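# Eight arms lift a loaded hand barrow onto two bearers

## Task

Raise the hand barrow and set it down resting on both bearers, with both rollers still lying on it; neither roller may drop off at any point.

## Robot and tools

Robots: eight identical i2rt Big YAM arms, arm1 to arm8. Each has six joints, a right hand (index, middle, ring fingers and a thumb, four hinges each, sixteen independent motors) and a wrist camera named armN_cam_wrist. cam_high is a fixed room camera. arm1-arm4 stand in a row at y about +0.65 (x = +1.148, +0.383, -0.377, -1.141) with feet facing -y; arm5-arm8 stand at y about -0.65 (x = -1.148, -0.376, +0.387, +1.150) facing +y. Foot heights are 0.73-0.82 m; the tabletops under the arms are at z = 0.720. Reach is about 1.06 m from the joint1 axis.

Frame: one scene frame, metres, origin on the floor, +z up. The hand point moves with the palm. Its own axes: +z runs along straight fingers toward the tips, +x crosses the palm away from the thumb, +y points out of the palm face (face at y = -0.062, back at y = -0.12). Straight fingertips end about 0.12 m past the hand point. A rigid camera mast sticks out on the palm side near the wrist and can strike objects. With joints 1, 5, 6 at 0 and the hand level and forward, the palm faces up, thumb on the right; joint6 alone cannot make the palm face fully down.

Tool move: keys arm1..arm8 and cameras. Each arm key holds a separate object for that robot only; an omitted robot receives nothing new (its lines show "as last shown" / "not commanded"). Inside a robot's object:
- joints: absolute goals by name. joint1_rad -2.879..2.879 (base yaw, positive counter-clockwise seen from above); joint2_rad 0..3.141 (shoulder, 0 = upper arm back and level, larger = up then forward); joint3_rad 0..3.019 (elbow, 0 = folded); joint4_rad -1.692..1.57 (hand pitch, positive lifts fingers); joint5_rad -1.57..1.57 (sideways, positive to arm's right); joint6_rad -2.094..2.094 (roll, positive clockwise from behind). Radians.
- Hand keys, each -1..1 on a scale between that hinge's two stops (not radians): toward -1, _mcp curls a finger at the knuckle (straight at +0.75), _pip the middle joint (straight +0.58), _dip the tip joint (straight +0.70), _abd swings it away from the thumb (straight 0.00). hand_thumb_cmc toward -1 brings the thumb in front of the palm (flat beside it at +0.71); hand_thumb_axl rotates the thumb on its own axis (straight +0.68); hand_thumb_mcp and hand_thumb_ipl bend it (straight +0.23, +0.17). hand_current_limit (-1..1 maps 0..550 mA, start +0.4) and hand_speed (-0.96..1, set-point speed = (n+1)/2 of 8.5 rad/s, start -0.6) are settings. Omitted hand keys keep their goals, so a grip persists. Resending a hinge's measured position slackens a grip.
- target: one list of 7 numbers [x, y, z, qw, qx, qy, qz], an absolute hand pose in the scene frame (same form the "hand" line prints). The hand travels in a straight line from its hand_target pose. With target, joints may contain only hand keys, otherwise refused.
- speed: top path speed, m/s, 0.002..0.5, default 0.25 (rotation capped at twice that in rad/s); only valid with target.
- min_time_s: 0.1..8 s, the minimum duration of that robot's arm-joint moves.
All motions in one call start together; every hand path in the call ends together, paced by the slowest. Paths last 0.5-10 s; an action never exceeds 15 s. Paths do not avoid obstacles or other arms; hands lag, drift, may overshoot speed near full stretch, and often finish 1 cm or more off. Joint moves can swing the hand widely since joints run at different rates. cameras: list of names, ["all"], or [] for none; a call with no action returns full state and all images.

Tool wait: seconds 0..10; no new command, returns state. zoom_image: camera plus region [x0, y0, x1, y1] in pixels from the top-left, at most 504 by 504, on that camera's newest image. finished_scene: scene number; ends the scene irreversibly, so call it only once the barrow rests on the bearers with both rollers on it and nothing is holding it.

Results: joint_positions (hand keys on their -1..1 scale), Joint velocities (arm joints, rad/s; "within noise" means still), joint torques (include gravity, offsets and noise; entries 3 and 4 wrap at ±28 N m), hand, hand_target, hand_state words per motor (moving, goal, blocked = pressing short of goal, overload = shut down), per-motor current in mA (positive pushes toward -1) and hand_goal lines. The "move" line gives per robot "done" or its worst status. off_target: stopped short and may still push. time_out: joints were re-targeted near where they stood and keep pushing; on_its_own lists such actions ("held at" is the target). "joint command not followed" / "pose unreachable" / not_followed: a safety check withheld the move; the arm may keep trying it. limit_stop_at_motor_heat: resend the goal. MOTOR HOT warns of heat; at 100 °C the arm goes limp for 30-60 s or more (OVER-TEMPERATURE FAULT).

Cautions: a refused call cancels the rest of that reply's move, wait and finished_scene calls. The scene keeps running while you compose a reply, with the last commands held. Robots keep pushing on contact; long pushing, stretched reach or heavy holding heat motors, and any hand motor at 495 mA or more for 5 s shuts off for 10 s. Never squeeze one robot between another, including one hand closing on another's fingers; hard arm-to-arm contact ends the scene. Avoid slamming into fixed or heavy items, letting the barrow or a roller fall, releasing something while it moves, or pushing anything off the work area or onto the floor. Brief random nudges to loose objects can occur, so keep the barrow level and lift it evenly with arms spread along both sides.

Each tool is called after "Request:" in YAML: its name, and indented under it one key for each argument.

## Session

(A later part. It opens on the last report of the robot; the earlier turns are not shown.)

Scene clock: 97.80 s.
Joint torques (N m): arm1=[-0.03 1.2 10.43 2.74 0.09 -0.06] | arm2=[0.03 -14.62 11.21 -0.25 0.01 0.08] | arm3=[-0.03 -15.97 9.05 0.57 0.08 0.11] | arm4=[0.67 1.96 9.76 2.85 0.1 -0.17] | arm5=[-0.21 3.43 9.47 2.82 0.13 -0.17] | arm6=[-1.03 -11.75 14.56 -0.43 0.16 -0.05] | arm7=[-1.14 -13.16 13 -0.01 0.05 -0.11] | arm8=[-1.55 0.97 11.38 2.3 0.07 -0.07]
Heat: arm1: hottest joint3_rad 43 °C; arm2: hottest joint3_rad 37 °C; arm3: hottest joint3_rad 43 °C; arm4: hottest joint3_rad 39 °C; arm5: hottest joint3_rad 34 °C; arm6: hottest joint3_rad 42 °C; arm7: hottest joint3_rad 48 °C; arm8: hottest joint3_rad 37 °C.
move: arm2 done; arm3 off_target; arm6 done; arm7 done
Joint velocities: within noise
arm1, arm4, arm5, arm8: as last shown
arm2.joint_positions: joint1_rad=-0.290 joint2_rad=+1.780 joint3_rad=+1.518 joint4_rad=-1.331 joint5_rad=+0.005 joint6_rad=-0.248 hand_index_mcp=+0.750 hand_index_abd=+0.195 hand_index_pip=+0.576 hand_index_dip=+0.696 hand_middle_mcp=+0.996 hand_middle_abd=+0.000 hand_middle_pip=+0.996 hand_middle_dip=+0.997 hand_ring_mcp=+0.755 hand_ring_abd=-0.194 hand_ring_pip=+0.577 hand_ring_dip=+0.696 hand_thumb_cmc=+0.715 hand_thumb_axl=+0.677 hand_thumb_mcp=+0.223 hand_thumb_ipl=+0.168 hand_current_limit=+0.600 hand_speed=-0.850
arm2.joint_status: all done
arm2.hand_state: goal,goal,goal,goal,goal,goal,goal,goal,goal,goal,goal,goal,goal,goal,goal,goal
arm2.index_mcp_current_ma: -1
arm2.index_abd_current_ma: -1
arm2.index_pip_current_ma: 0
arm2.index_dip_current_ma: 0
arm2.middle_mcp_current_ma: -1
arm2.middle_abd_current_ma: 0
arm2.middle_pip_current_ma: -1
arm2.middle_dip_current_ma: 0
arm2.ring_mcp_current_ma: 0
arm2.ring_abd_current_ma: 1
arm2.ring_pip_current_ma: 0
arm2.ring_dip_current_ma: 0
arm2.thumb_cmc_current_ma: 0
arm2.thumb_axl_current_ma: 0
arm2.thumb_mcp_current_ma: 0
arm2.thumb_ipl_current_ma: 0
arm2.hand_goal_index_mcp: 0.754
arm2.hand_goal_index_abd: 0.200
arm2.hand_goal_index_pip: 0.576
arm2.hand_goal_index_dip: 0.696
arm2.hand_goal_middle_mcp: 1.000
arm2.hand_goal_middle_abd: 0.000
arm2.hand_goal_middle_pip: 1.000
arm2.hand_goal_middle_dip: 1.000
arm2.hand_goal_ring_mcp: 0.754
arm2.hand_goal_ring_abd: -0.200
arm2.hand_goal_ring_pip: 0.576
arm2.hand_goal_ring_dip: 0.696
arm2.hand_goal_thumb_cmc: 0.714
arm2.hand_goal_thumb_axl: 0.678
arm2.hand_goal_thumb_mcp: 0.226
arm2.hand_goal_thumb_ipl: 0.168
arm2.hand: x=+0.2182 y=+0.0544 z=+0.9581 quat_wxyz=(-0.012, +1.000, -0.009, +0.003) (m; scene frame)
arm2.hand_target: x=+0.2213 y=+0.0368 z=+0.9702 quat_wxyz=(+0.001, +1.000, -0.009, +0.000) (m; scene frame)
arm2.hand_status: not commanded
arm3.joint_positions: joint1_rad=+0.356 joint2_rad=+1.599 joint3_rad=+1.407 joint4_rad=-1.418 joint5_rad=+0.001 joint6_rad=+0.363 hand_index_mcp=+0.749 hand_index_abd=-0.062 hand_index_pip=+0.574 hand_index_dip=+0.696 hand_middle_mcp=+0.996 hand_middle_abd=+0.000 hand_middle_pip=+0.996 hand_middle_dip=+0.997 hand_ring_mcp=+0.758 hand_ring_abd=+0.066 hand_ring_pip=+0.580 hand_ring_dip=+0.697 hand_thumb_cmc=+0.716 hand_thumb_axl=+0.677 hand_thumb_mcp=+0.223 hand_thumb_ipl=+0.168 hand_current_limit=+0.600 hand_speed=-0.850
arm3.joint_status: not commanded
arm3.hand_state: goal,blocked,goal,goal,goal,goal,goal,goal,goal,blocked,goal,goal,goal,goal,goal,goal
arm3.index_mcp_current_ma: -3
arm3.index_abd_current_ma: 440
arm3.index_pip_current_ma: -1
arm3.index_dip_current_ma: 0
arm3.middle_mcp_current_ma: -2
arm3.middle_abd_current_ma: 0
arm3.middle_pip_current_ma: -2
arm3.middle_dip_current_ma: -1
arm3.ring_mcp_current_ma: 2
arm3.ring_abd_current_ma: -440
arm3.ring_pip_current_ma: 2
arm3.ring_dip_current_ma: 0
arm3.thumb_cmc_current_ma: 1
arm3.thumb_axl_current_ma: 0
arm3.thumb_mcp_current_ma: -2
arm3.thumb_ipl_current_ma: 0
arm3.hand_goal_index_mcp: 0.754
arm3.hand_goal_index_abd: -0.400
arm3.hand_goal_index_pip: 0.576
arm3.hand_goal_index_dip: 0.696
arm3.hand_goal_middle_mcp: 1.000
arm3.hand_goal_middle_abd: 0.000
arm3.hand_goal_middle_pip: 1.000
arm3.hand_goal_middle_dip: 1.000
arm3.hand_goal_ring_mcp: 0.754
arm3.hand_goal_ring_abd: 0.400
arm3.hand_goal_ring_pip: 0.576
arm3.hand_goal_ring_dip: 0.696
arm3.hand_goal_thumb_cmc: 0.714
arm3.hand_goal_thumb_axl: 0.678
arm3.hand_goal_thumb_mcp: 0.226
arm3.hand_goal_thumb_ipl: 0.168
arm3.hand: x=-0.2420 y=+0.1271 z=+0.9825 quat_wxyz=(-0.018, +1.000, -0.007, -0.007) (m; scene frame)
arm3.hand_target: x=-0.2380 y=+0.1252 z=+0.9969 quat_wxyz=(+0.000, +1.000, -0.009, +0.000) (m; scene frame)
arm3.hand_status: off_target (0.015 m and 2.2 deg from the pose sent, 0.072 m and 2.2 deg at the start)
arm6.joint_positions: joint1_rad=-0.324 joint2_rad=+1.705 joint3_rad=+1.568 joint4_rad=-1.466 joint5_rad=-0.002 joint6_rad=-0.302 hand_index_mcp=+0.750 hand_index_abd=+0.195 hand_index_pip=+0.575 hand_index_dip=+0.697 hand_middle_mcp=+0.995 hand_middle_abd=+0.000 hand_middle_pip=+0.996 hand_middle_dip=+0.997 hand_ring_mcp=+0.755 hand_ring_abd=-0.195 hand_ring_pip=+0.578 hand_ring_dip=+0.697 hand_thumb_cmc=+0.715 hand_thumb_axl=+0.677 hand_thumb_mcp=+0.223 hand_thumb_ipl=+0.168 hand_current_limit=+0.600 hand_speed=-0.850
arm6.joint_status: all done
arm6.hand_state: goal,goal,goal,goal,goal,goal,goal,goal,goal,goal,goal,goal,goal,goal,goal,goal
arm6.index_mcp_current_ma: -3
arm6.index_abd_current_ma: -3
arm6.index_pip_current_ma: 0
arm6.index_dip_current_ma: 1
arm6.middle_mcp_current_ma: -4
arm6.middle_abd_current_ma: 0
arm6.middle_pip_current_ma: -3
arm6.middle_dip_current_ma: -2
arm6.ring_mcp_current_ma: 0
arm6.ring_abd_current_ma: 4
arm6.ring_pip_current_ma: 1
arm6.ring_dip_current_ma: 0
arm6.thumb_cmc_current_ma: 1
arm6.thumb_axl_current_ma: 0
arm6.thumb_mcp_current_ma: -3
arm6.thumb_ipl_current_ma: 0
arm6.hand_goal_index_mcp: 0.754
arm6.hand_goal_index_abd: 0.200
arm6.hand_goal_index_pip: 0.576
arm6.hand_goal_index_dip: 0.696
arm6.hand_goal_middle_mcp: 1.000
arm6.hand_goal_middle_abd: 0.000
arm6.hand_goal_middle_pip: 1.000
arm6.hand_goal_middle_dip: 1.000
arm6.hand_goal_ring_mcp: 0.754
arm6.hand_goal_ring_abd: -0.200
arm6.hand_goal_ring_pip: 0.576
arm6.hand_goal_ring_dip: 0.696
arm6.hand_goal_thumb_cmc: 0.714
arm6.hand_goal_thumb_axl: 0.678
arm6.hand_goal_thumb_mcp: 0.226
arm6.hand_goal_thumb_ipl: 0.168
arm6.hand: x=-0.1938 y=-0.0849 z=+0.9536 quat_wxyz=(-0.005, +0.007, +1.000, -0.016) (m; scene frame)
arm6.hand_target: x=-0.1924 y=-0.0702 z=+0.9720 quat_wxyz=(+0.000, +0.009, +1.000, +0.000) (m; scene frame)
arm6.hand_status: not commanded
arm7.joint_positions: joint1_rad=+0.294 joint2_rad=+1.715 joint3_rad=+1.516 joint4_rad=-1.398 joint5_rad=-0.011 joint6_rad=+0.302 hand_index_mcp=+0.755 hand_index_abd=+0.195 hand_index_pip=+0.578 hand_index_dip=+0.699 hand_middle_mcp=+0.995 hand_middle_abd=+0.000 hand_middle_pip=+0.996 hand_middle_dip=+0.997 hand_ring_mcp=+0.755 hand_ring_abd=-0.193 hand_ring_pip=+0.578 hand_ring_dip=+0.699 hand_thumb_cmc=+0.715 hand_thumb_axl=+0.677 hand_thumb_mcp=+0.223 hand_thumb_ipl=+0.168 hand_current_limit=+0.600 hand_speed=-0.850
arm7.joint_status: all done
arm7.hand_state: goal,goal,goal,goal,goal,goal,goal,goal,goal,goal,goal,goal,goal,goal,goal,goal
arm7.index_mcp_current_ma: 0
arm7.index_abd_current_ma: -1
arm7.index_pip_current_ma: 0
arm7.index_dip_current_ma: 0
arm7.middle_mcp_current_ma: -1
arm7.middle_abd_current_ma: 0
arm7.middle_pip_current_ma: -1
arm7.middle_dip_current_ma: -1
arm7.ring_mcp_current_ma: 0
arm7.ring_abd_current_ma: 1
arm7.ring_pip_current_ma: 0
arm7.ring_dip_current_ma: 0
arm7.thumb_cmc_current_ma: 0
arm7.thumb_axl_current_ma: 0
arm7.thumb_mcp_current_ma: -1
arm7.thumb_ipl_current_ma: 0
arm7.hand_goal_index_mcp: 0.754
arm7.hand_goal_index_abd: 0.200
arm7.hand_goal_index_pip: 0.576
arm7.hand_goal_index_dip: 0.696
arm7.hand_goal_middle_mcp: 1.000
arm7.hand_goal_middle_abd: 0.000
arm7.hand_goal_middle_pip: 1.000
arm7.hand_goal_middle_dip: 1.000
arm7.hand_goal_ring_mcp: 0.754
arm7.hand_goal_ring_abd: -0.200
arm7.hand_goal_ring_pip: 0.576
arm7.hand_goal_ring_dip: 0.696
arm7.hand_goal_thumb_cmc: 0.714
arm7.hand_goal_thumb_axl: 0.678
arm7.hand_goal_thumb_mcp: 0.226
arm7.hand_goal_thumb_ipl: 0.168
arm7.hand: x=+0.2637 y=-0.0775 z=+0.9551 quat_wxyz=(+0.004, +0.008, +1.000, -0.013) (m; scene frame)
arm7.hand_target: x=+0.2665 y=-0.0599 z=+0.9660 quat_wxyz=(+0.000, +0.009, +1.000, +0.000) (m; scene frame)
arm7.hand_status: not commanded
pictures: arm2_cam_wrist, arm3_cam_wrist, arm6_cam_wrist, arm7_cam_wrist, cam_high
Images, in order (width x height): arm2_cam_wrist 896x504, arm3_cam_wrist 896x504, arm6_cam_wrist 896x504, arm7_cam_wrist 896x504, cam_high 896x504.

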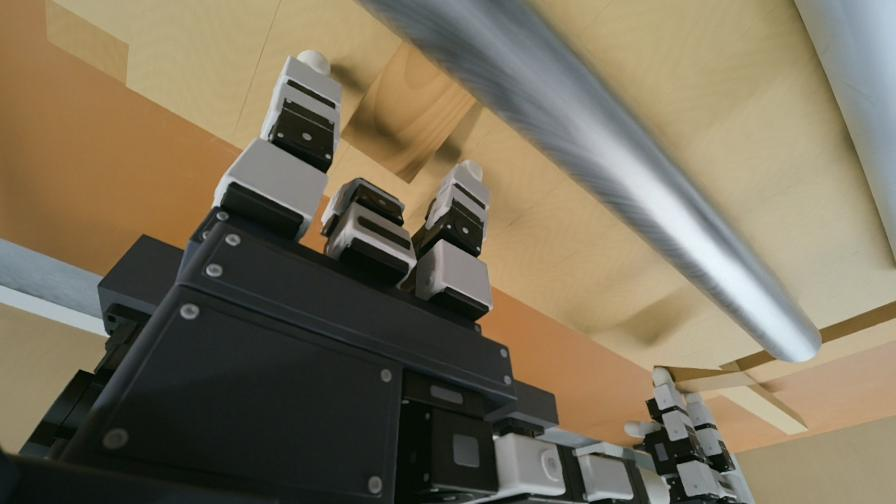

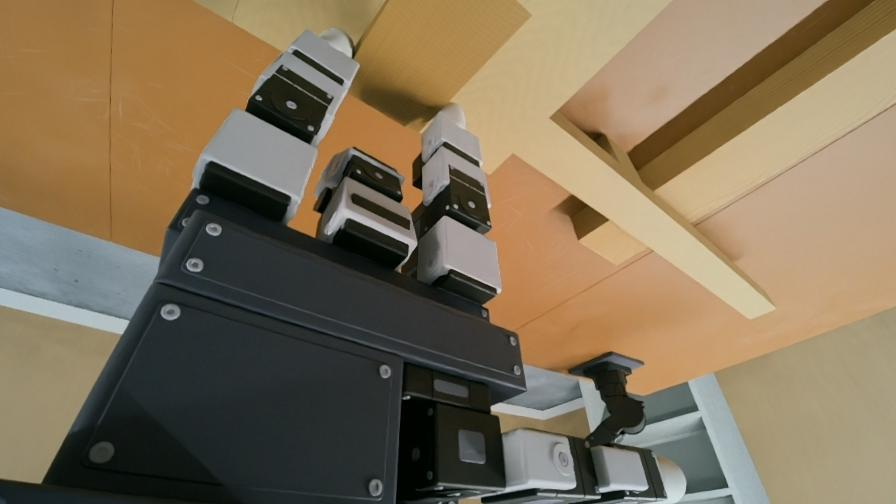

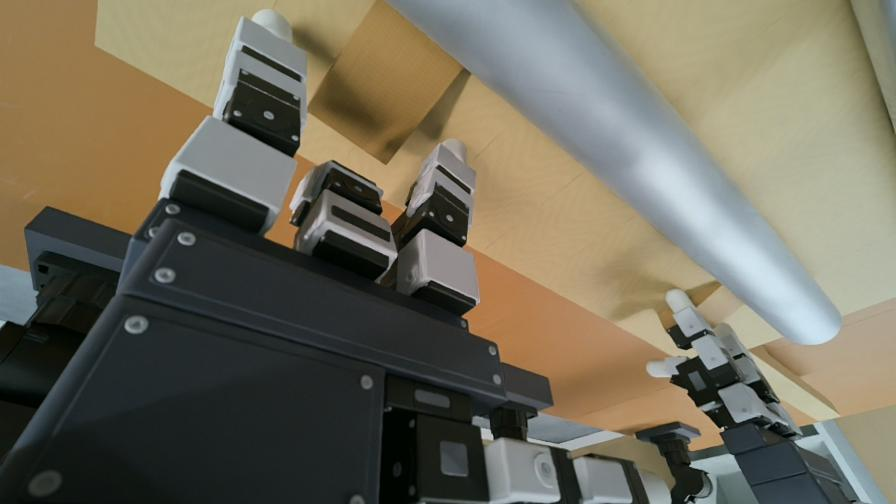

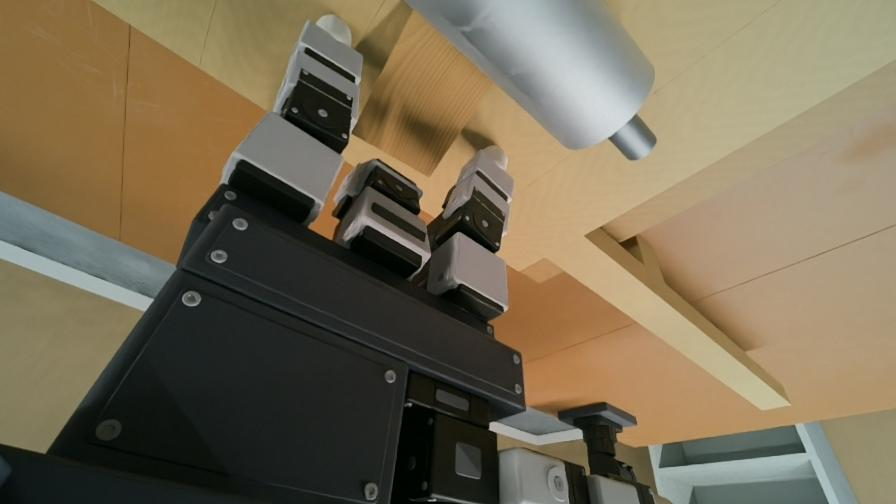

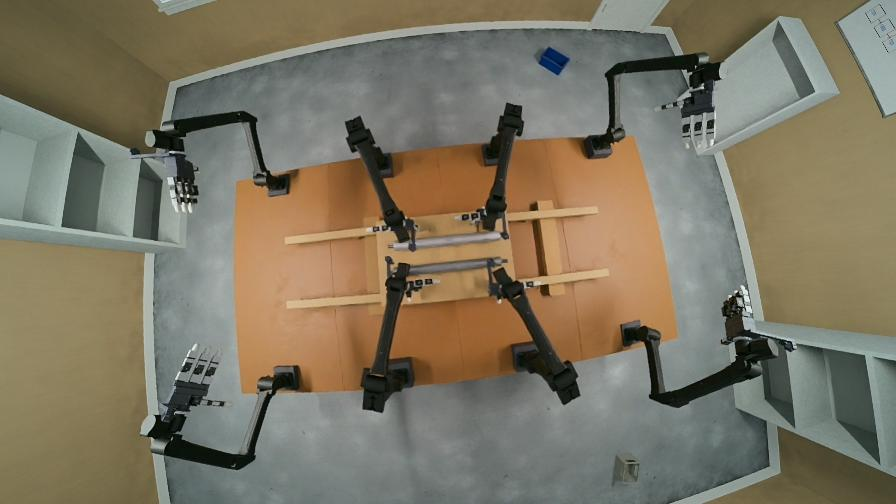

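Request:
move:
  arm3: {"target": [-0.238, 0.125, 0.958, 0, 1, -0.0087, 0], "speed": 0.06}
  arm2: {"target": [0.2183, 0.056, 1.1, 0, 1, -0.0087, 0], "speed": 0.15}
  arm6: {"target": [-0.194, -0.086, 1.1, 0, 0.0087, 1, 0], "speed": 0.15}
  arm7: {"target": [0.263, -0.079, 1.1, 0, 0.0087, 1, 0], "speed": 0.15}
  cameras: ["arm2_cam_wrist", "arm3_cam_wrist", "arm6_cam_wrist", "arm7_cam_wrist", "cam_high"]

Request:
zoom_image:
  camera: "arm3_cam_wrist"
  region: [380, 0, 680, 200]

Request:
zoom_image:
  camera: "cam_high"
  region: [340, 170, 560, 320]

Scene clock: 100.53 s.
Joint torques (N m): arm1=[-0.21 0.97 10.43 2.77 0.1 -0.04] | arm2=[-1.32 -17.08 11.36 -0.24 0.03 -0.04] | arm3=[0.03 -13.8 9.02 0.79 0.1 0.1] | arm4=[0.38 1.79 9.73 2.82 0.08 -0.18] | arm5=[-0.21 3.37 9.47 2.81 0.12 -0.17] | arm6=[-1.49 -12.51 14.49 -0.29 0.15 -0.11] | arm7=[0.09 -14.56 13.14 -0.2 0.1 0] | arm8=[-1.49 0.91 11.38 2.33 0.07 -0.07]
Heat: arm1: hottest joint3_rad 43 °C; arm2: hottest joint3_rad 37 °C; arm3: hottest joint3_rad 42 °C; arm4: hottest joint3_rad 39 °C; arm5: hottest joint3_rad 35 °C; arm6: hottest joint3_rad 43 °C; arm7: hottest joint3_rad 48 °C; arm8: hottest joint3_rad 37 °C.
move: arm2 off_target; arm3 done; arm6 off_target; arm7 off_target
Joint velocities: within noise
arm1, arm4, arm5, arm8: as last shown
arm2.joint_positions: joint1_rad=-0.290 joint2_rad=+1.737 joint3_rad=+1.755 joint4_rad=-1.646 joint5_rad=+0.005 joint6_rad=-0.248 hand_index_mcp=+0.750 hand_index_abd=+0.195 hand_index_pip=+0.576 hand_index_dip=+0.696 hand_middle_mcp=+0.996 hand_middle_abd=+0.000 hand_middle_pip=+0.996 hand_middle_dip=+0.997 hand_ring_mcp=+0.754 hand_ring_abd=-0.194 hand_ring_pip=+0.577 hand_ring_dip=+0.696 hand_thumb_cmc=+0.715 hand_thumb_axl=+0.677 hand_thumb_mcp=+0.223 hand_thumb_ipl=+0.168 hand_current_limit=+0.600 hand_speed=-0.850
arm2.joint_status: not commanded
arm2.hand_state: goal,goal,goal,goal,goal,goal,goal,goal,goal,goal,goal,goal,goal,goal,goal,goal
arm2.index_mcp_current_ma: -1
arm2.index_abd_current_ma: -1
arm2.index_pip_current_ma: 0
arm2.index_dip_current_ma: 0
arm2.middle_mcp_current_ma: -1
arm2.middle_abd_current_ma: 0
arm2.middle_pip_current_ma: -1
arm2.middle_dip_current_ma: 0
arm2.ring_mcp_current_ma: 0
arm2.ring_abd_current_ma: 1
arm2.ring_pip_current_ma: 0
arm2.ring_dip_current_ma: 0
arm2.thumb_cmc_current_ma: 0
arm2.thumb_axl_current_ma: 0
arm2.thumb_mcp_current_ma: 0
arm2.thumb_ipl_current_ma: 0
arm2.hand_goal_index_mcp: 0.754
arm2.hand_goal_index_abd: 0.200
arm2.hand_goal_index_pip: 0.576
arm2.hand_goal_index_dip: 0.696
arm2.hand_goal_middle_mcp: 1.000
arm2.hand_goal_middle_abd: 0.000
arm2.hand_goal_middle_pip: 1.000
arm2.hand_goal_middle_dip: 1.000
arm2.hand_goal_ring_mcp: 0.754
arm2.hand_goal_ring_abd: -0.200
arm2.hand_goal_ring_pip: 0.576
arm2.hand_goal_ring_dip: 0.696
arm2.hand_goal_thumb_cmc: 0.714
arm2.hand_goal_thumb_axl: 0.678
arm2.hand_goal_thumb_mcp: 0.226
arm2.hand_goal_thumb_ipl: 0.168
arm2.hand: x=+0.2206 y=+0.0649 z=+1.0673 quat_wxyz=(-0.028, +1.000, -0.009, +0.007) (m; scene frame)
arm2.hand_target: x=+0.2186 y=+0.0574 z=+1.0999 quat_wxyz=(+0.000, +1.000, -0.009, +0.000) (m; scene frame)
arm2.hand_status: off_target (0.034 m and 3.4 deg from the pose sent, 0.142 m and 1.4 deg at the start)
arm3.joint_positions: joint1_rad=+0.356 joint2_rad=+1.599 joint3_rad=+1.327 joint4_rad=-1.318 joint5_rad=+0.001 joint6_rad=+0.364 hand_index_mcp=+0.749 hand_index_abd=-0.062 hand_index_pip=+0.574 hand_index_dip=+0.696 hand_middle_mcp=+0.996 hand_middle_abd=+0.000 hand_middle_pip=+0.996 hand_middle_dip=+0.997 hand_ring_mcp=+0.758 hand_ring_abd=+0.066 hand_ring_pip=+0.580 hand_ring_dip=+0.697 hand_thumb_cmc=+0.716 hand_thumb_axl=+0.677 hand_thumb_mcp=+0.223 hand_thumb_ipl=+0.168 hand_current_limit=+0.600 hand_speed=-0.850
arm3.joint_status: not commanded
arm3.hand_state: goal,blocked,goal,goal,goal,goal,goal,goal,goal,blocked,goal,goal,goal,goal,goal,goal
arm3.index_mcp_current_ma: -3
arm3.index_abd_current_ma: 440
arm3.index_pip_current_ma: -1
arm3.index_dip_current_ma: 0
arm3.middle_mcp_current_ma: -2
arm3.middle_abd_current_ma: 0
arm3.middle_pip_current_ma: -2
arm3.middle_dip_current_ma: -1
arm3.ring_mcp_current_ma: 2
arm3.ring_abd_current_ma: -440
arm3.ring_pip_current_ma: 2
arm3.ring_dip_current_ma: 0
arm3.thumb_cmc_current_ma: 1
arm3.thumb_axl_current_ma: 0
arm3.thumb_mcp_current_ma: -2
arm3.thumb_ipl_current_ma: 0
arm3.hand_goal_index_mcp: 0.754
arm3.hand_goal_index_abd: -0.400
arm3.hand_goal_index_pip: 0.576
arm3.hand_goal_index_dip: 0.696
arm3.hand_goal_middle_mcp: 1.000
arm3.hand_goal_middle_abd: 0.000
arm3.hand_goal_middle_pip: 1.000
arm3.hand_goal_middle_dip: 1.000
arm3.hand_goal_ring_mcp: 0.754
arm3.hand_goal_ring_abd: 0.400
arm3.hand_goal_ring_pip: 0.576
arm3.hand_goal_ring_dip: 0.696
arm3.hand_goal_thumb_cmc: 0.714
arm3.hand_goal_thumb_axl: 0.678
arm3.hand_goal_thumb_mcp: 0.226
arm3.hand_goal_thumb_ipl: 0.168
arm3.hand: x=-0.2427 y=+0.1288 z=+0.9541 quat_wxyz=(-0.008, +1.000, -0.007, -0.004) (m; scene frame)
arm3.hand_target: x=-0.2380 y=+0.1250 z=+0.9581 quat_wxyz=(+0.000, +1.000, -0.009, +0.000) (m; scene frame)
arm3.hand_status: done (0.007 m and 1.1 deg from the pose sent, 0.025 m and 2.2 deg at the start)
arm6.joint_positions: joint1_rad=-0.324 joint2_rad=+1.642 joint3_rad=+1.780 joint4_rad=-1.679 joint5_rad=-0.002 joint6_rad=-0.302 hand_index_mcp=+0.750 hand_index_abd=+0.195 hand_index_pip=+0.575 hand_index_dip=+0.697 hand_middle_mcp=+0.995 hand_middle_abd=+0.000 hand_middle_pip=+0.996 hand_middle_dip=+0.997 hand_ring_mcp=+0.754 hand_ring_abd=-0.195 hand_ring_pip=+0.578 hand_ring_dip=+0.697 hand_thumb_cmc=+0.715 hand_thumb_axl=+0.677 hand_thumb_mcp=+0.223 hand_thumb_ipl=+0.168 hand_current_limit=+0.600 hand_speed=-0.850
arm6.joint_status: not commanded
arm6.hand_state: goal,goal,goal,goal,goal,goal,goal,goal,goal,goal,goal,goal,goal,goal,goal,goal
arm6.index_mcp_current_ma: -3
arm6.index_abd_current_ma: -3
arm6.index_pip_current_ma: 0
arm6.index_dip_current_ma: 1
arm6.middle_mcp_current_ma: -4
arm6.middle_abd_current_ma: 0
arm6.middle_pip_current_ma: -3
arm6.middle_dip_current_ma: -2
arm6.ring_mcp_current_ma: 0
arm6.ring_abd_current_ma: 4
arm6.ring_pip_current_ma: 1
arm6.ring_dip_current_ma: 0
arm6.thumb_cmc_current_ma: 1
arm6.thumb_axl_current_ma: 0
arm6.thumb_mcp_current_ma: -3
arm6.thumb_ipl_current_ma: 0
arm6.hand_goal_index_mcp: 0.754
arm6.hand_goal_index_abd: 0.200
arm6.hand_goal_index_pip: 0.576
arm6.hand_goal_index_dip: 0.696
arm6.hand_goal_middle_mcp: 1.000
arm6.hand_goal_middle_abd: 0.000
arm6.hand_goal_middle_pip: 1.000
arm6.hand_goal_middle_dip: 1.000
arm6.hand_goal_ring_mcp: 0.754
arm6.hand_goal_ring_abd: -0.200
arm6.hand_goal_ring_pip: 0.576
arm6.hand_goal_ring_dip: 0.696
arm6.hand_goal_thumb_cmc: 0.714
arm6.hand_goal_thumb_axl: 0.678
arm6.hand_goal_thumb_mcp: 0.226
arm6.hand_goal_thumb_ipl: 0.168
arm6.hand: x=-0.1964 y=-0.0922 z=+1.0708 quat_wxyz=(+0.004, +0.007, +1.000, +0.014) (m; scene frame)
arm6.hand_target: x=-0.1944 y=-0.0872 z=+1.0993 quat_wxyz=(+0.012, +0.009, +0.999, +0.038) (m; scene frame)
arm6.hand_status: off_target (0.030 m and 1.6 deg from the pose sent, 0.146 m and 2.0 deg at the start; a joint's target at an end of its range on 31 of 51 steps)
arm7.joint_positions: joint1_rad=+0.294 joint2_rad=+1.664 joint3_rad=+1.756 joint4_rad=-1.671 joint5_rad=-0.009 joint6_rad=+0.302 hand_index_mcp=+0.754 hand_index_abd=+0.195 hand_index_pip=+0.578 hand_index_dip=+0.699 hand_middle_mcp=+0.995 hand_middle_abd=+0.000 hand_middle_pip=+0.996 hand_middle_dip=+0.997 hand_ring_mcp=+0.754 hand_ring_abd=-0.194 hand_ring_pip=+0.578 hand_ring_dip=+0.699 hand_thumb_cmc=+0.715 hand_thumb_axl=+0.677 hand_thumb_mcp=+0.223 hand_thumb_ipl=+0.168 hand_current_limit=+0.600 hand_speed=-0.850
arm7.joint_status: not commanded
arm7.hand_state: goal,goal,goal,goal,goal,goal,goal,goal,goal,goal,goal,goal,goal,goal,goal,goal
arm7.index_mcp_current_ma: 0
arm7.index_abd_current_ma: -1
arm7.index_pip_current_ma: 0
arm7.index_dip_current_ma: 0
arm7.middle_mcp_current_ma: -1
arm7.middle_abd_current_ma: 0
arm7.middle_pip_current_ma: -1
arm7.middle_dip_current_ma: -1
arm7.ring_mcp_current_ma: 0
arm7.ring_abd_current_ma: 1
arm7.ring_pip_current_ma: 0
arm7.ring_dip_current_ma: 0
arm7.thumb_cmc_current_ma: 0
arm7.thumb_axl_current_ma: 0
arm7.thumb_mcp_current_ma: -1
arm7.thumb_ipl_current_ma: 0
arm7.hand_goal_index_mcp: 0.754
arm7.hand_goal_index_abd: 0.200
arm7.hand_goal_index_pip: 0.576
arm7.hand_goal_index_dip: 0.696
arm7.hand_goal_middle_mcp: 1.000
arm7.hand_goal_middle_abd: 0.000
arm7.hand_goal_middle_pip: 1.000
arm7.hand_goal_middle_dip: 1.000
arm7.hand_goal_ring_mcp: 0.754
arm7.hand_goal_ring_abd: -0.200
arm7.hand_goal_ring_pip: 0.576
arm7.hand_goal_ring_dip: 0.696
arm7.hand_goal_thumb_cmc: 0.714
arm7.hand_goal_thumb_axl: 0.678
arm7.hand_goal_thumb_mcp: 0.226
arm7.hand_goal_thumb_ipl: 0.168
arm7.hand: x=+0.2652 y=-0.0859 z=+1.0730 quat_wxyz=(+0.002, +0.008, +1.000, -0.004) (m; scene frame)
arm7.hand_target: x=+0.2634 y=-0.0801 z=+1.0995 quat_wxyz=(-0.004, +0.008, +1.000, +0.020) (m; scene frame)
arm7.hand_status: off_target (0.028 m and 0.5 deg from the pose sent, 0.145 m and 1.5 deg at the start; a joint's target at an end of its range on 27 of 51 steps)
pictures: arm2_cam_wrist, arm3_cam_wrist, arm6_cam_wrist, arm7_cam_wrist, cam_high
Images, in order (width x height): arm2_cam_wrist 896x504, arm3_cam_wrist 896x504, arm6_cam_wrist 896x504, arm7_cam_wrist 896x504, cam_high 896x504.

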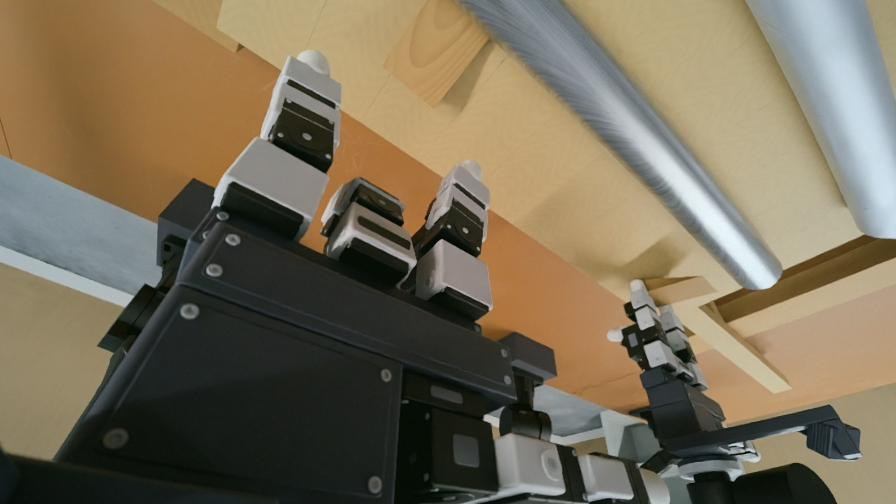

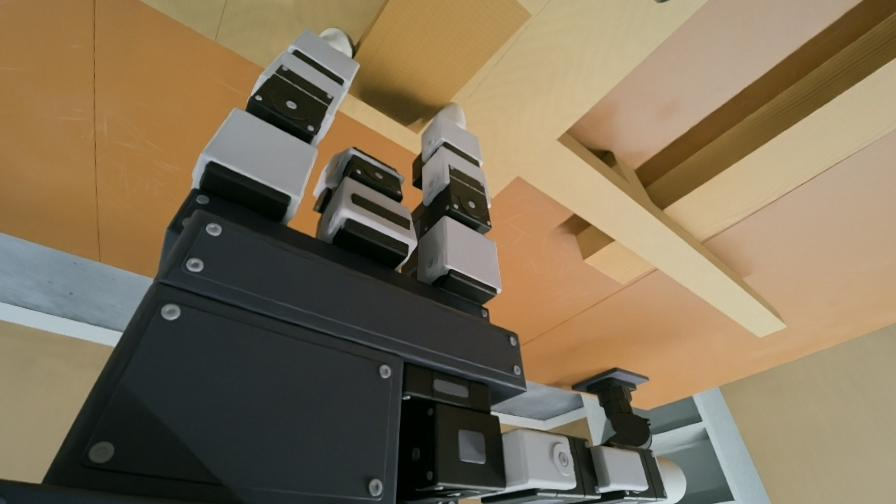

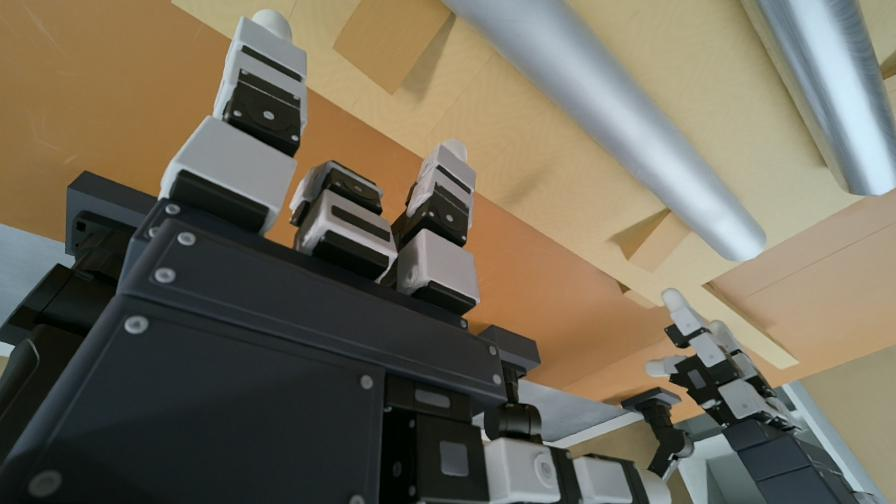

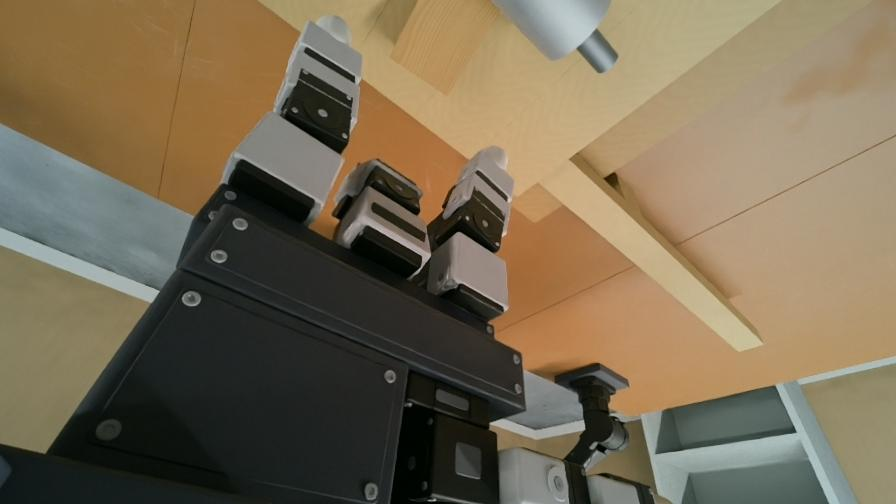

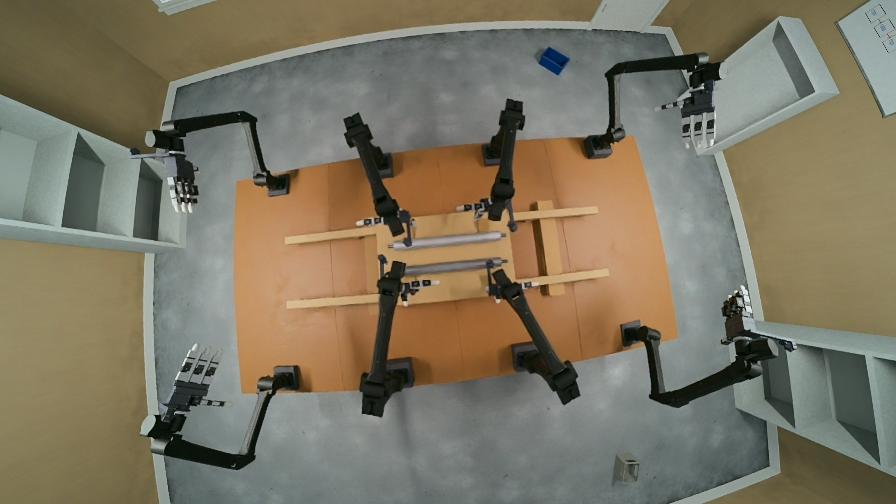

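Scaled by 1.680.

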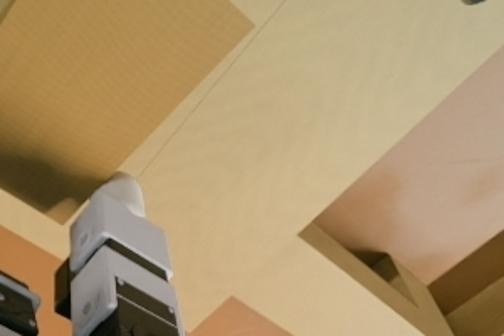

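Scaled by 2.291.

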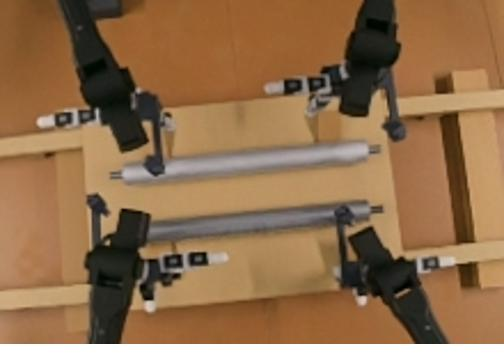

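Request:
zoom_image:
  camera: "arm2_cam_wrist"
  region: [580, 220, 800, 360]

Request:
zoom_image:
  camera: "arm3_cam_wrist"
  region: [320, 0, 580, 170]

Request:
zoom_image:
  camera: "arm6_cam_wrist"
  region: [580, 170, 800, 320]

Scaled by 2.291.

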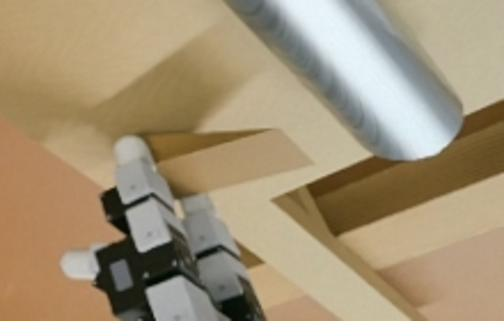

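Scaled by 1.938.

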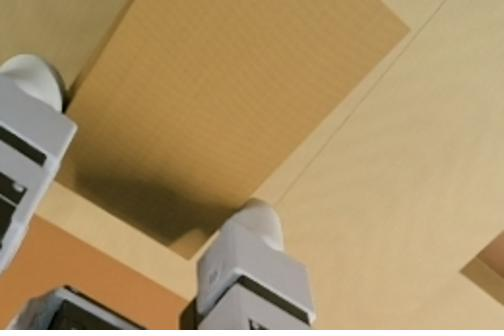

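Scaled by 2.291.

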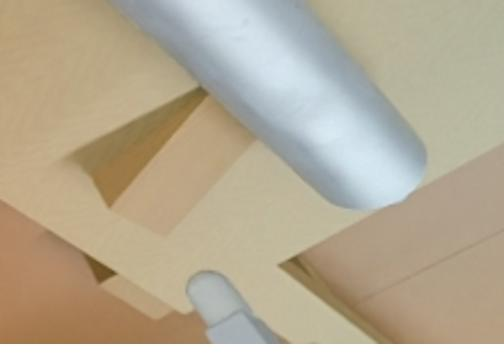

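Request:
move:
  arm3: {"target": [-0.238, 0.125, 0.942, 0, 1, -0.0087, 0], "speed": 0.05}
  arm2: {"target": [0.2183, 0.22, 1.11, 0, 1, -0.0087, 0], "speed": 0.2}
  arm6: {"target": [-0.194, -0.25, 1.08, 0, 0.0087, 1, 0], "speed": 0.2}
  arm7: {"target": [0.263, -0.25, 1.09, 0, 0.0087, 1, 0], "speed": 0.2}
  cameras: ["arm2_cam_wrist", "arm3_cam_wrist"]

Request:
zoom_image:
  camera: "arm3_cam_wrist"
  region: [320, 0, 580, 170]

Scene clock: 105.37 s.
Joint torques (N m): arm1=[-0.21 0.85 10.44 2.81 0.09 -0.05] | arm2=[-2.43 -10.99 8.02 0.02 0.02 -0.16] | arm3=[0.03 -12.75 8.25 0.99 0.11 0.12] | arm4=[0.5 1.55 9.78 2.73 0.09 -0.19] | arm5=[-0.15 3.43 9.46 2.84 0.12 -0.17] | arm6=[-1.9 -7.59 9.88 -0.2 0.14 -0.23] | arm7=[1.26 -8.82 9.13 -0.16 -0.01 0.08] | arm8=[-1.49 0.97 11.38 2.32 0.07 -0.07]
Heat: arm1: hottest joint3_rad 43 °C; arm2: hottest joint3_rad 38 °C; arm3: hottest joint3_rad 42 °C; arm4: hottest joint3_rad 39 °C; arm5: hottest joint3_rad 35 °C; arm6: hottest joint3_rad 43 °C; arm7: hottest joint3_rad 49 °C; arm8: hottest joint3_rad 37 °C.
move: arm2 done; arm3 done; arm6 done; arm7 done
Joint velocities: within noise
arm1, arm4, arm5, arm8: as last shown
arm2.joint_positions: joint1_rad=-0.393 joint2_rad=+1.330 joint3_rad=+1.371 joint4_rad=-1.627 joint5_rad=+0.005 joint6_rad=-0.351 hand_index_mcp=+0.750 hand_index_abd=+0.195 hand_index_pip=+0.576 hand_index_dip=+0.696 hand_middle_mcp=+0.995 hand_middle_abd=+0.000 hand_middle_pip=+0.996 hand_middle_dip=+0.997 hand_ring_mcp=+0.753 hand_ring_abd=-0.195 hand_ring_pip=+0.577 hand_ring_dip=+0.696 hand_thumb_cmc=+0.715 hand_thumb_axl=+0.677 hand_thumb_mcp=+0.223 hand_thumb_ipl=+0.168 hand_current_limit=+0.600 hand_speed=-0.850
arm2.joint_status: not commanded
arm2.hand_state: goal,goal,goal,goal,goal,goal,goal,goal,goal,goal,goal,goal,goal,goal,goal,goal
arm2.index_mcp_current_ma: -1
arm2.index_abd_current_ma: -1
arm2.index_pip_current_ma: 0
arm2.index_dip_current_ma: 0
arm2.middle_mcp_current_ma: -1
arm2.middle_abd_current_ma: 0
arm2.middle_pip_current_ma: -1
arm2.middle_dip_current_ma: 0
arm2.ring_mcp_current_ma: 0
arm2.ring_abd_current_ma: 1
arm2.ring_pip_current_ma: 0
arm2.ring_dip_current_ma: 0
arm2.thumb_cmc_current_ma: 0
arm2.thumb_axl_current_ma: 0
arm2.thumb_mcp_current_ma: 0
arm2.thumb_ipl_current_ma: 0
arm2.hand_goal_index_mcp: 0.754
arm2.hand_goal_index_abd: 0.200
arm2.hand_goal_index_pip: 0.576
arm2.hand_goal_index_dip: 0.696
arm2.hand_goal_middle_mcp: 1.000
arm2.hand_goal_middle_abd: 0.000
arm2.hand_goal_middle_pip: 1.000
arm2.hand_goal_middle_dip: 1.000
arm2.hand_goal_ring_mcp: 0.754
arm2.hand_goal_ring_abd: -0.200
arm2.hand_goal_ring_pip: 0.576
arm2.hand_goal_ring_dip: 0.696
arm2.hand_goal_thumb_cmc: 0.714
arm2.hand_goal_thumb_axl: 0.678
arm2.hand_goal_thumb_mcp: 0.226
arm2.hand_goal_thumb_ipl: 0.168
arm2.hand: x=+0.2218 y=+0.2159 z=+1.1015 quat_wxyz=(-0.008, +1.000, -0.009, +0.003) (m; scene frame)
arm2.hand_target: x=+0.2184 y=+0.2200 z=+1.1100 quat_wxyz=(+0.000, +1.000, -0.009, +0.000) (m; scene frame)
arm2.hand_status: done (0.010 m and 1.0 deg from the pose sent, 0.161 m and 3.4 deg at the start)
arm3.joint_positions: joint1_rad=+0.356 joint2_rad=+1.600 joint3_rad=+1.308 joint4_rad=-1.285 joint5_rad=+0.001 joint6_rad=+0.364 hand_index_mcp=+0.752 hand_index_abd=-0.062 hand_index_pip=+0.575 hand_index_dip=+0.696 hand_middle_mcp=+0.996 hand_middle_abd=+0.000 hand_middle_pip=+0.996 hand_middle_dip=+0.997 hand_ring_mcp=+0.765 hand_ring_abd=+0.068 hand_ring_pip=+0.583 hand_ring_dip=+0.698 hand_thumb_cmc=+0.716 hand_thumb_axl=+0.677 hand_thumb_mcp=+0.223 hand_thumb_ipl=+0.168 hand_current_limit=+0.600 hand_speed=-0.850
arm3.joint_status: not commanded
arm3.hand_state: goal,blocked,goal,goal,goal,goal,goal,goal,goal,blocked,goal,goal,goal,goal,goal,goal
arm3.index_mcp_current_ma: -1
arm3.index_abd_current_ma: 440
arm3.index_pip_current_ma: 0
arm3.index_dip_current_ma: 0
arm3.middle_mcp_current_ma: -2
arm3.middle_abd_current_ma: 0
arm3.middle_pip_current_ma: -2
arm3.middle_dip_current_ma: -1
arm3.ring_mcp_current_ma: 10
arm3.ring_abd_current_ma: -440
arm3.ring_pip_current_ma: 5
arm3.ring_dip_current_ma: 1
arm3.thumb_cmc_current_ma: 1
arm3.thumb_axl_current_ma: 0
arm3.thumb_mcp_current_ma: -2
arm3.thumb_ipl_current_ma: 0
arm3.hand_goal_index_mcp: 0.754
arm3.hand_goal_index_abd: -0.400
arm3.hand_goal_index_pip: 0.576
arm3.hand_goal_index_dip: 0.696
arm3.hand_goal_middle_mcp: 1.000
arm3.hand_goal_middle_abd: 0.000
arm3.hand_goal_middle_pip: 1.000
arm3.hand_goal_middle_dip: 1.000
arm3.hand_goal_ring_mcp: 0.754
arm3.hand_goal_ring_abd: 0.400
arm3.hand_goal_ring_pip: 0.576
arm3.hand_goal_ring_dip: 0.696
arm3.hand_goal_thumb_cmc: 0.714
arm3.hand_goal_thumb_axl: 0.678
arm3.hand_goal_thumb_mcp: 0.226
arm3.hand_goal_thumb_ipl: 0.168
arm3.hand: x=-0.2424 y=+0.1278 z=+0.9472 quat_wxyz=(-0.003, +1.000, -0.008, -0.002) (m; scene frame)
arm3.hand_target: x=-0.2380 y=+0.1252 z=+0.9419 quat_wxyz=(+0.000, +1.000, -0.009, +0.000) (m; scene frame)
arm3.hand_status: done (0.007 m and 0.4 deg from the pose sent, 0.014 m and 1.1 deg at the start)
arm6.joint_positions: joint1_rad=-0.462 joint2_rad=+1.277 joint3_rad=+1.406 joint4_rad=-1.682 joint5_rad=-0.003 joint6_rad=-0.433 hand_index_mcp=+0.750 hand_index_abd=+0.195 hand_index_pip=+0.575 hand_index_dip=+0.697 hand_middle_mcp=+0.995 hand_middle_abd=+0.000 hand_middle_pip=+0.996 hand_middle_dip=+0.997 hand_ring_mcp=+0.754 hand_ring_abd=-0.195 hand_ring_pip=+0.578 hand_ring_dip=+0.697 hand_thumb_cmc=+0.715 hand_thumb_axl=+0.677 hand_thumb_mcp=+0.223 hand_thumb_ipl=+0.168 hand_current_limit=+0.600 hand_speed=-0.850
arm6.joint_status: not commanded
arm6.hand_state: goal,goal,goal,goal,goal,goal,goal,goal,goal,goal,goal,goal,goal,goal,goal,goal
arm6.index_mcp_current_ma: -3
arm6.index_abd_current_ma: -3
arm6.index_pip_current_ma: 0
arm6.index_dip_current_ma: 1
arm6.middle_mcp_current_ma: -4
arm6.middle_abd_current_ma: 0
arm6.middle_pip_current_ma: -3
arm6.middle_dip_current_ma: -2
arm6.ring_mcp_current_ma: 0
arm6.ring_abd_current_ma: 3
arm6.ring_pip_current_ma: 1
arm6.ring_dip_current_ma: 0
arm6.thumb_cmc_current_ma: 1
arm6.thumb_axl_current_ma: 0
arm6.thumb_mcp_current_ma: -3
arm6.thumb_ipl_current_ma: 0
arm6.hand_goal_index_mcp: 0.754
arm6.hand_goal_index_abd: 0.200
arm6.hand_goal_index_pip: 0.576
arm6.hand_goal_index_dip: 0.696
arm6.hand_goal_middle_mcp: 1.000
arm6.hand_goal_middle_abd: 0.000
arm6.hand_goal_middle_pip: 1.000
arm6.hand_goal_middle_dip: 1.000
arm6.hand_goal_ring_mcp: 0.754
arm6.hand_goal_ring_abd: -0.200
arm6.hand_goal_ring_pip: 0.576
arm6.hand_goal_ring_dip: 0.696
arm6.hand_goal_thumb_cmc: 0.714
arm6.hand_goal_thumb_axl: 0.678
arm6.hand_goal_thumb_mcp: 0.226
arm6.hand_goal_thumb_ipl: 0.168
arm6.hand: x=-0.1940 y=-0.2459 z=+1.0753 quat_wxyz=(+0.003, +0.011, +1.000, +0.007) (m; scene frame)
arm6.hand_target: x=-0.1939 y=-0.2500 z=+1.0795 quat_wxyz=(+0.004, +0.009, +1.000, +0.009) (m; scene frame)
arm6.hand_status: done (0.006 m and 0.9 deg from the pose sent, 0.158 m and 1.6 deg at the start; a joint's target at an end of its range on 34 of 52 steps)
arm7.joint_positions: joint1_rad=+0.417 joint2_rad=+1.268 joint3_rad=+1.366 joint4_rad=-1.670 joint5_rad=-0.010 joint6_rad=+0.427 hand_index_mcp=+0.753 hand_index_abd=+0.196 hand_index_pip=+0.578 hand_index_dip=+0.699 hand_middle_mcp=+0.995 hand_middle_abd=+0.000 hand_middle_pip=+0.996 hand_middle_dip=+0.997 hand_ring_mcp=+0.753 hand_ring_abd=-0.195 hand_ring_pip=+0.578 hand_ring_dip=+0.699 hand_thumb_cmc=+0.715 hand_thumb_axl=+0.677 hand_thumb_mcp=+0.223 hand_thumb_ipl=+0.168 hand_current_limit=+0.600 hand_speed=-0.850
arm7.joint_status: not commanded
arm7.hand_state: goal,goal,goal,goal,goal,goal,goal,goal,goal,goal,goal,goal,goal,goal,goal,goal
arm7.index_mcp_current_ma: 0
arm7.index_abd_current_ma: -1
arm7.index_pip_current_ma: 0
arm7.index_dip_current_ma: 0
arm7.middle_mcp_current_ma: -1
arm7.middle_abd_current_ma: 0
arm7.middle_pip_current_ma: -1
arm7.middle_dip_current_ma: -1
arm7.ring_mcp_current_ma: 0
arm7.ring_abd_current_ma: 1
arm7.ring_pip_current_ma: 0
arm7.ring_dip_current_ma: 0
arm7.thumb_cmc_current_ma: 0
arm7.thumb_axl_current_ma: 0
arm7.thumb_mcp_current_ma: -1
arm7.thumb_ipl_current_ma: 0
arm7.hand_goal_index_mcp: 0.754
arm7.hand_goal_index_abd: 0.200
arm7.hand_goal_index_pip: 0.576
arm7.hand_goal_index_dip: 0.696
arm7.hand_goal_middle_mcp: 1.000
arm7.hand_goal_middle_abd: 0.000
arm7.hand_goal_middle_pip: 1.000
arm7.hand_goal_middle_dip: 1.000
arm7.hand_goal_ring_mcp: 0.754
arm7.hand_goal_ring_abd: -0.200
arm7.hand_goal_ring_pip: 0.576
arm7.hand_goal_ring_dip: 0.696
arm7.hand_goal_thumb_cmc: 0.714
arm7.hand_goal_thumb_axl: 0.678
arm7.hand_goal_thumb_mcp: 0.226
arm7.hand_goal_thumb_ipl: 0.168
arm7.hand: x=+0.2667 y=-0.2442 z=+1.0864 quat_wxyz=(+0.001, +0.009, +1.000, -0.001) (m; scene frame)
arm7.hand_target: x=+0.2631 y=-0.2499 z=+1.0899 quat_wxyz=(+0.000, +0.009, +1.000, +0.000) (m; scene frame)
arm7.hand_status: done (0.008 m and 0.1 deg from the pose sent, 0.165 m and 0.5 deg at the start)
pictures: arm2_cam_wrist, arm3_cam_wrist
Images, in order (width x height): arm2_cam_wrist 896x504, arm3_cam_wrist 896x504.

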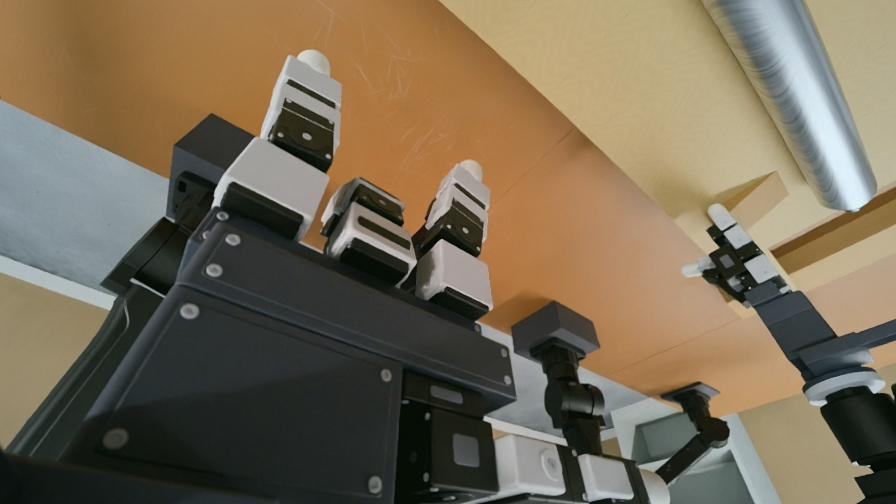

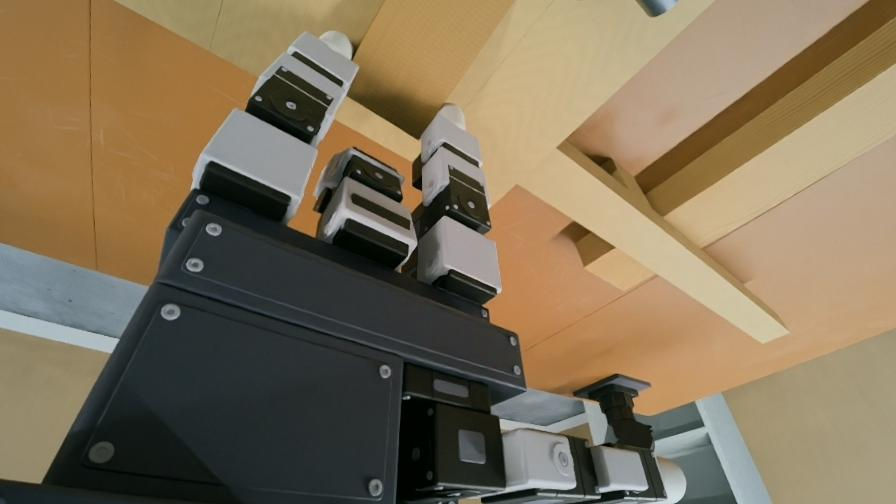

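Scaled by 1.938.

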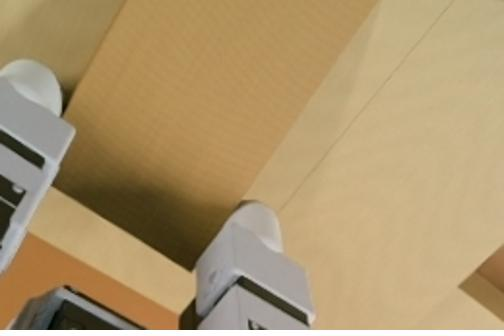

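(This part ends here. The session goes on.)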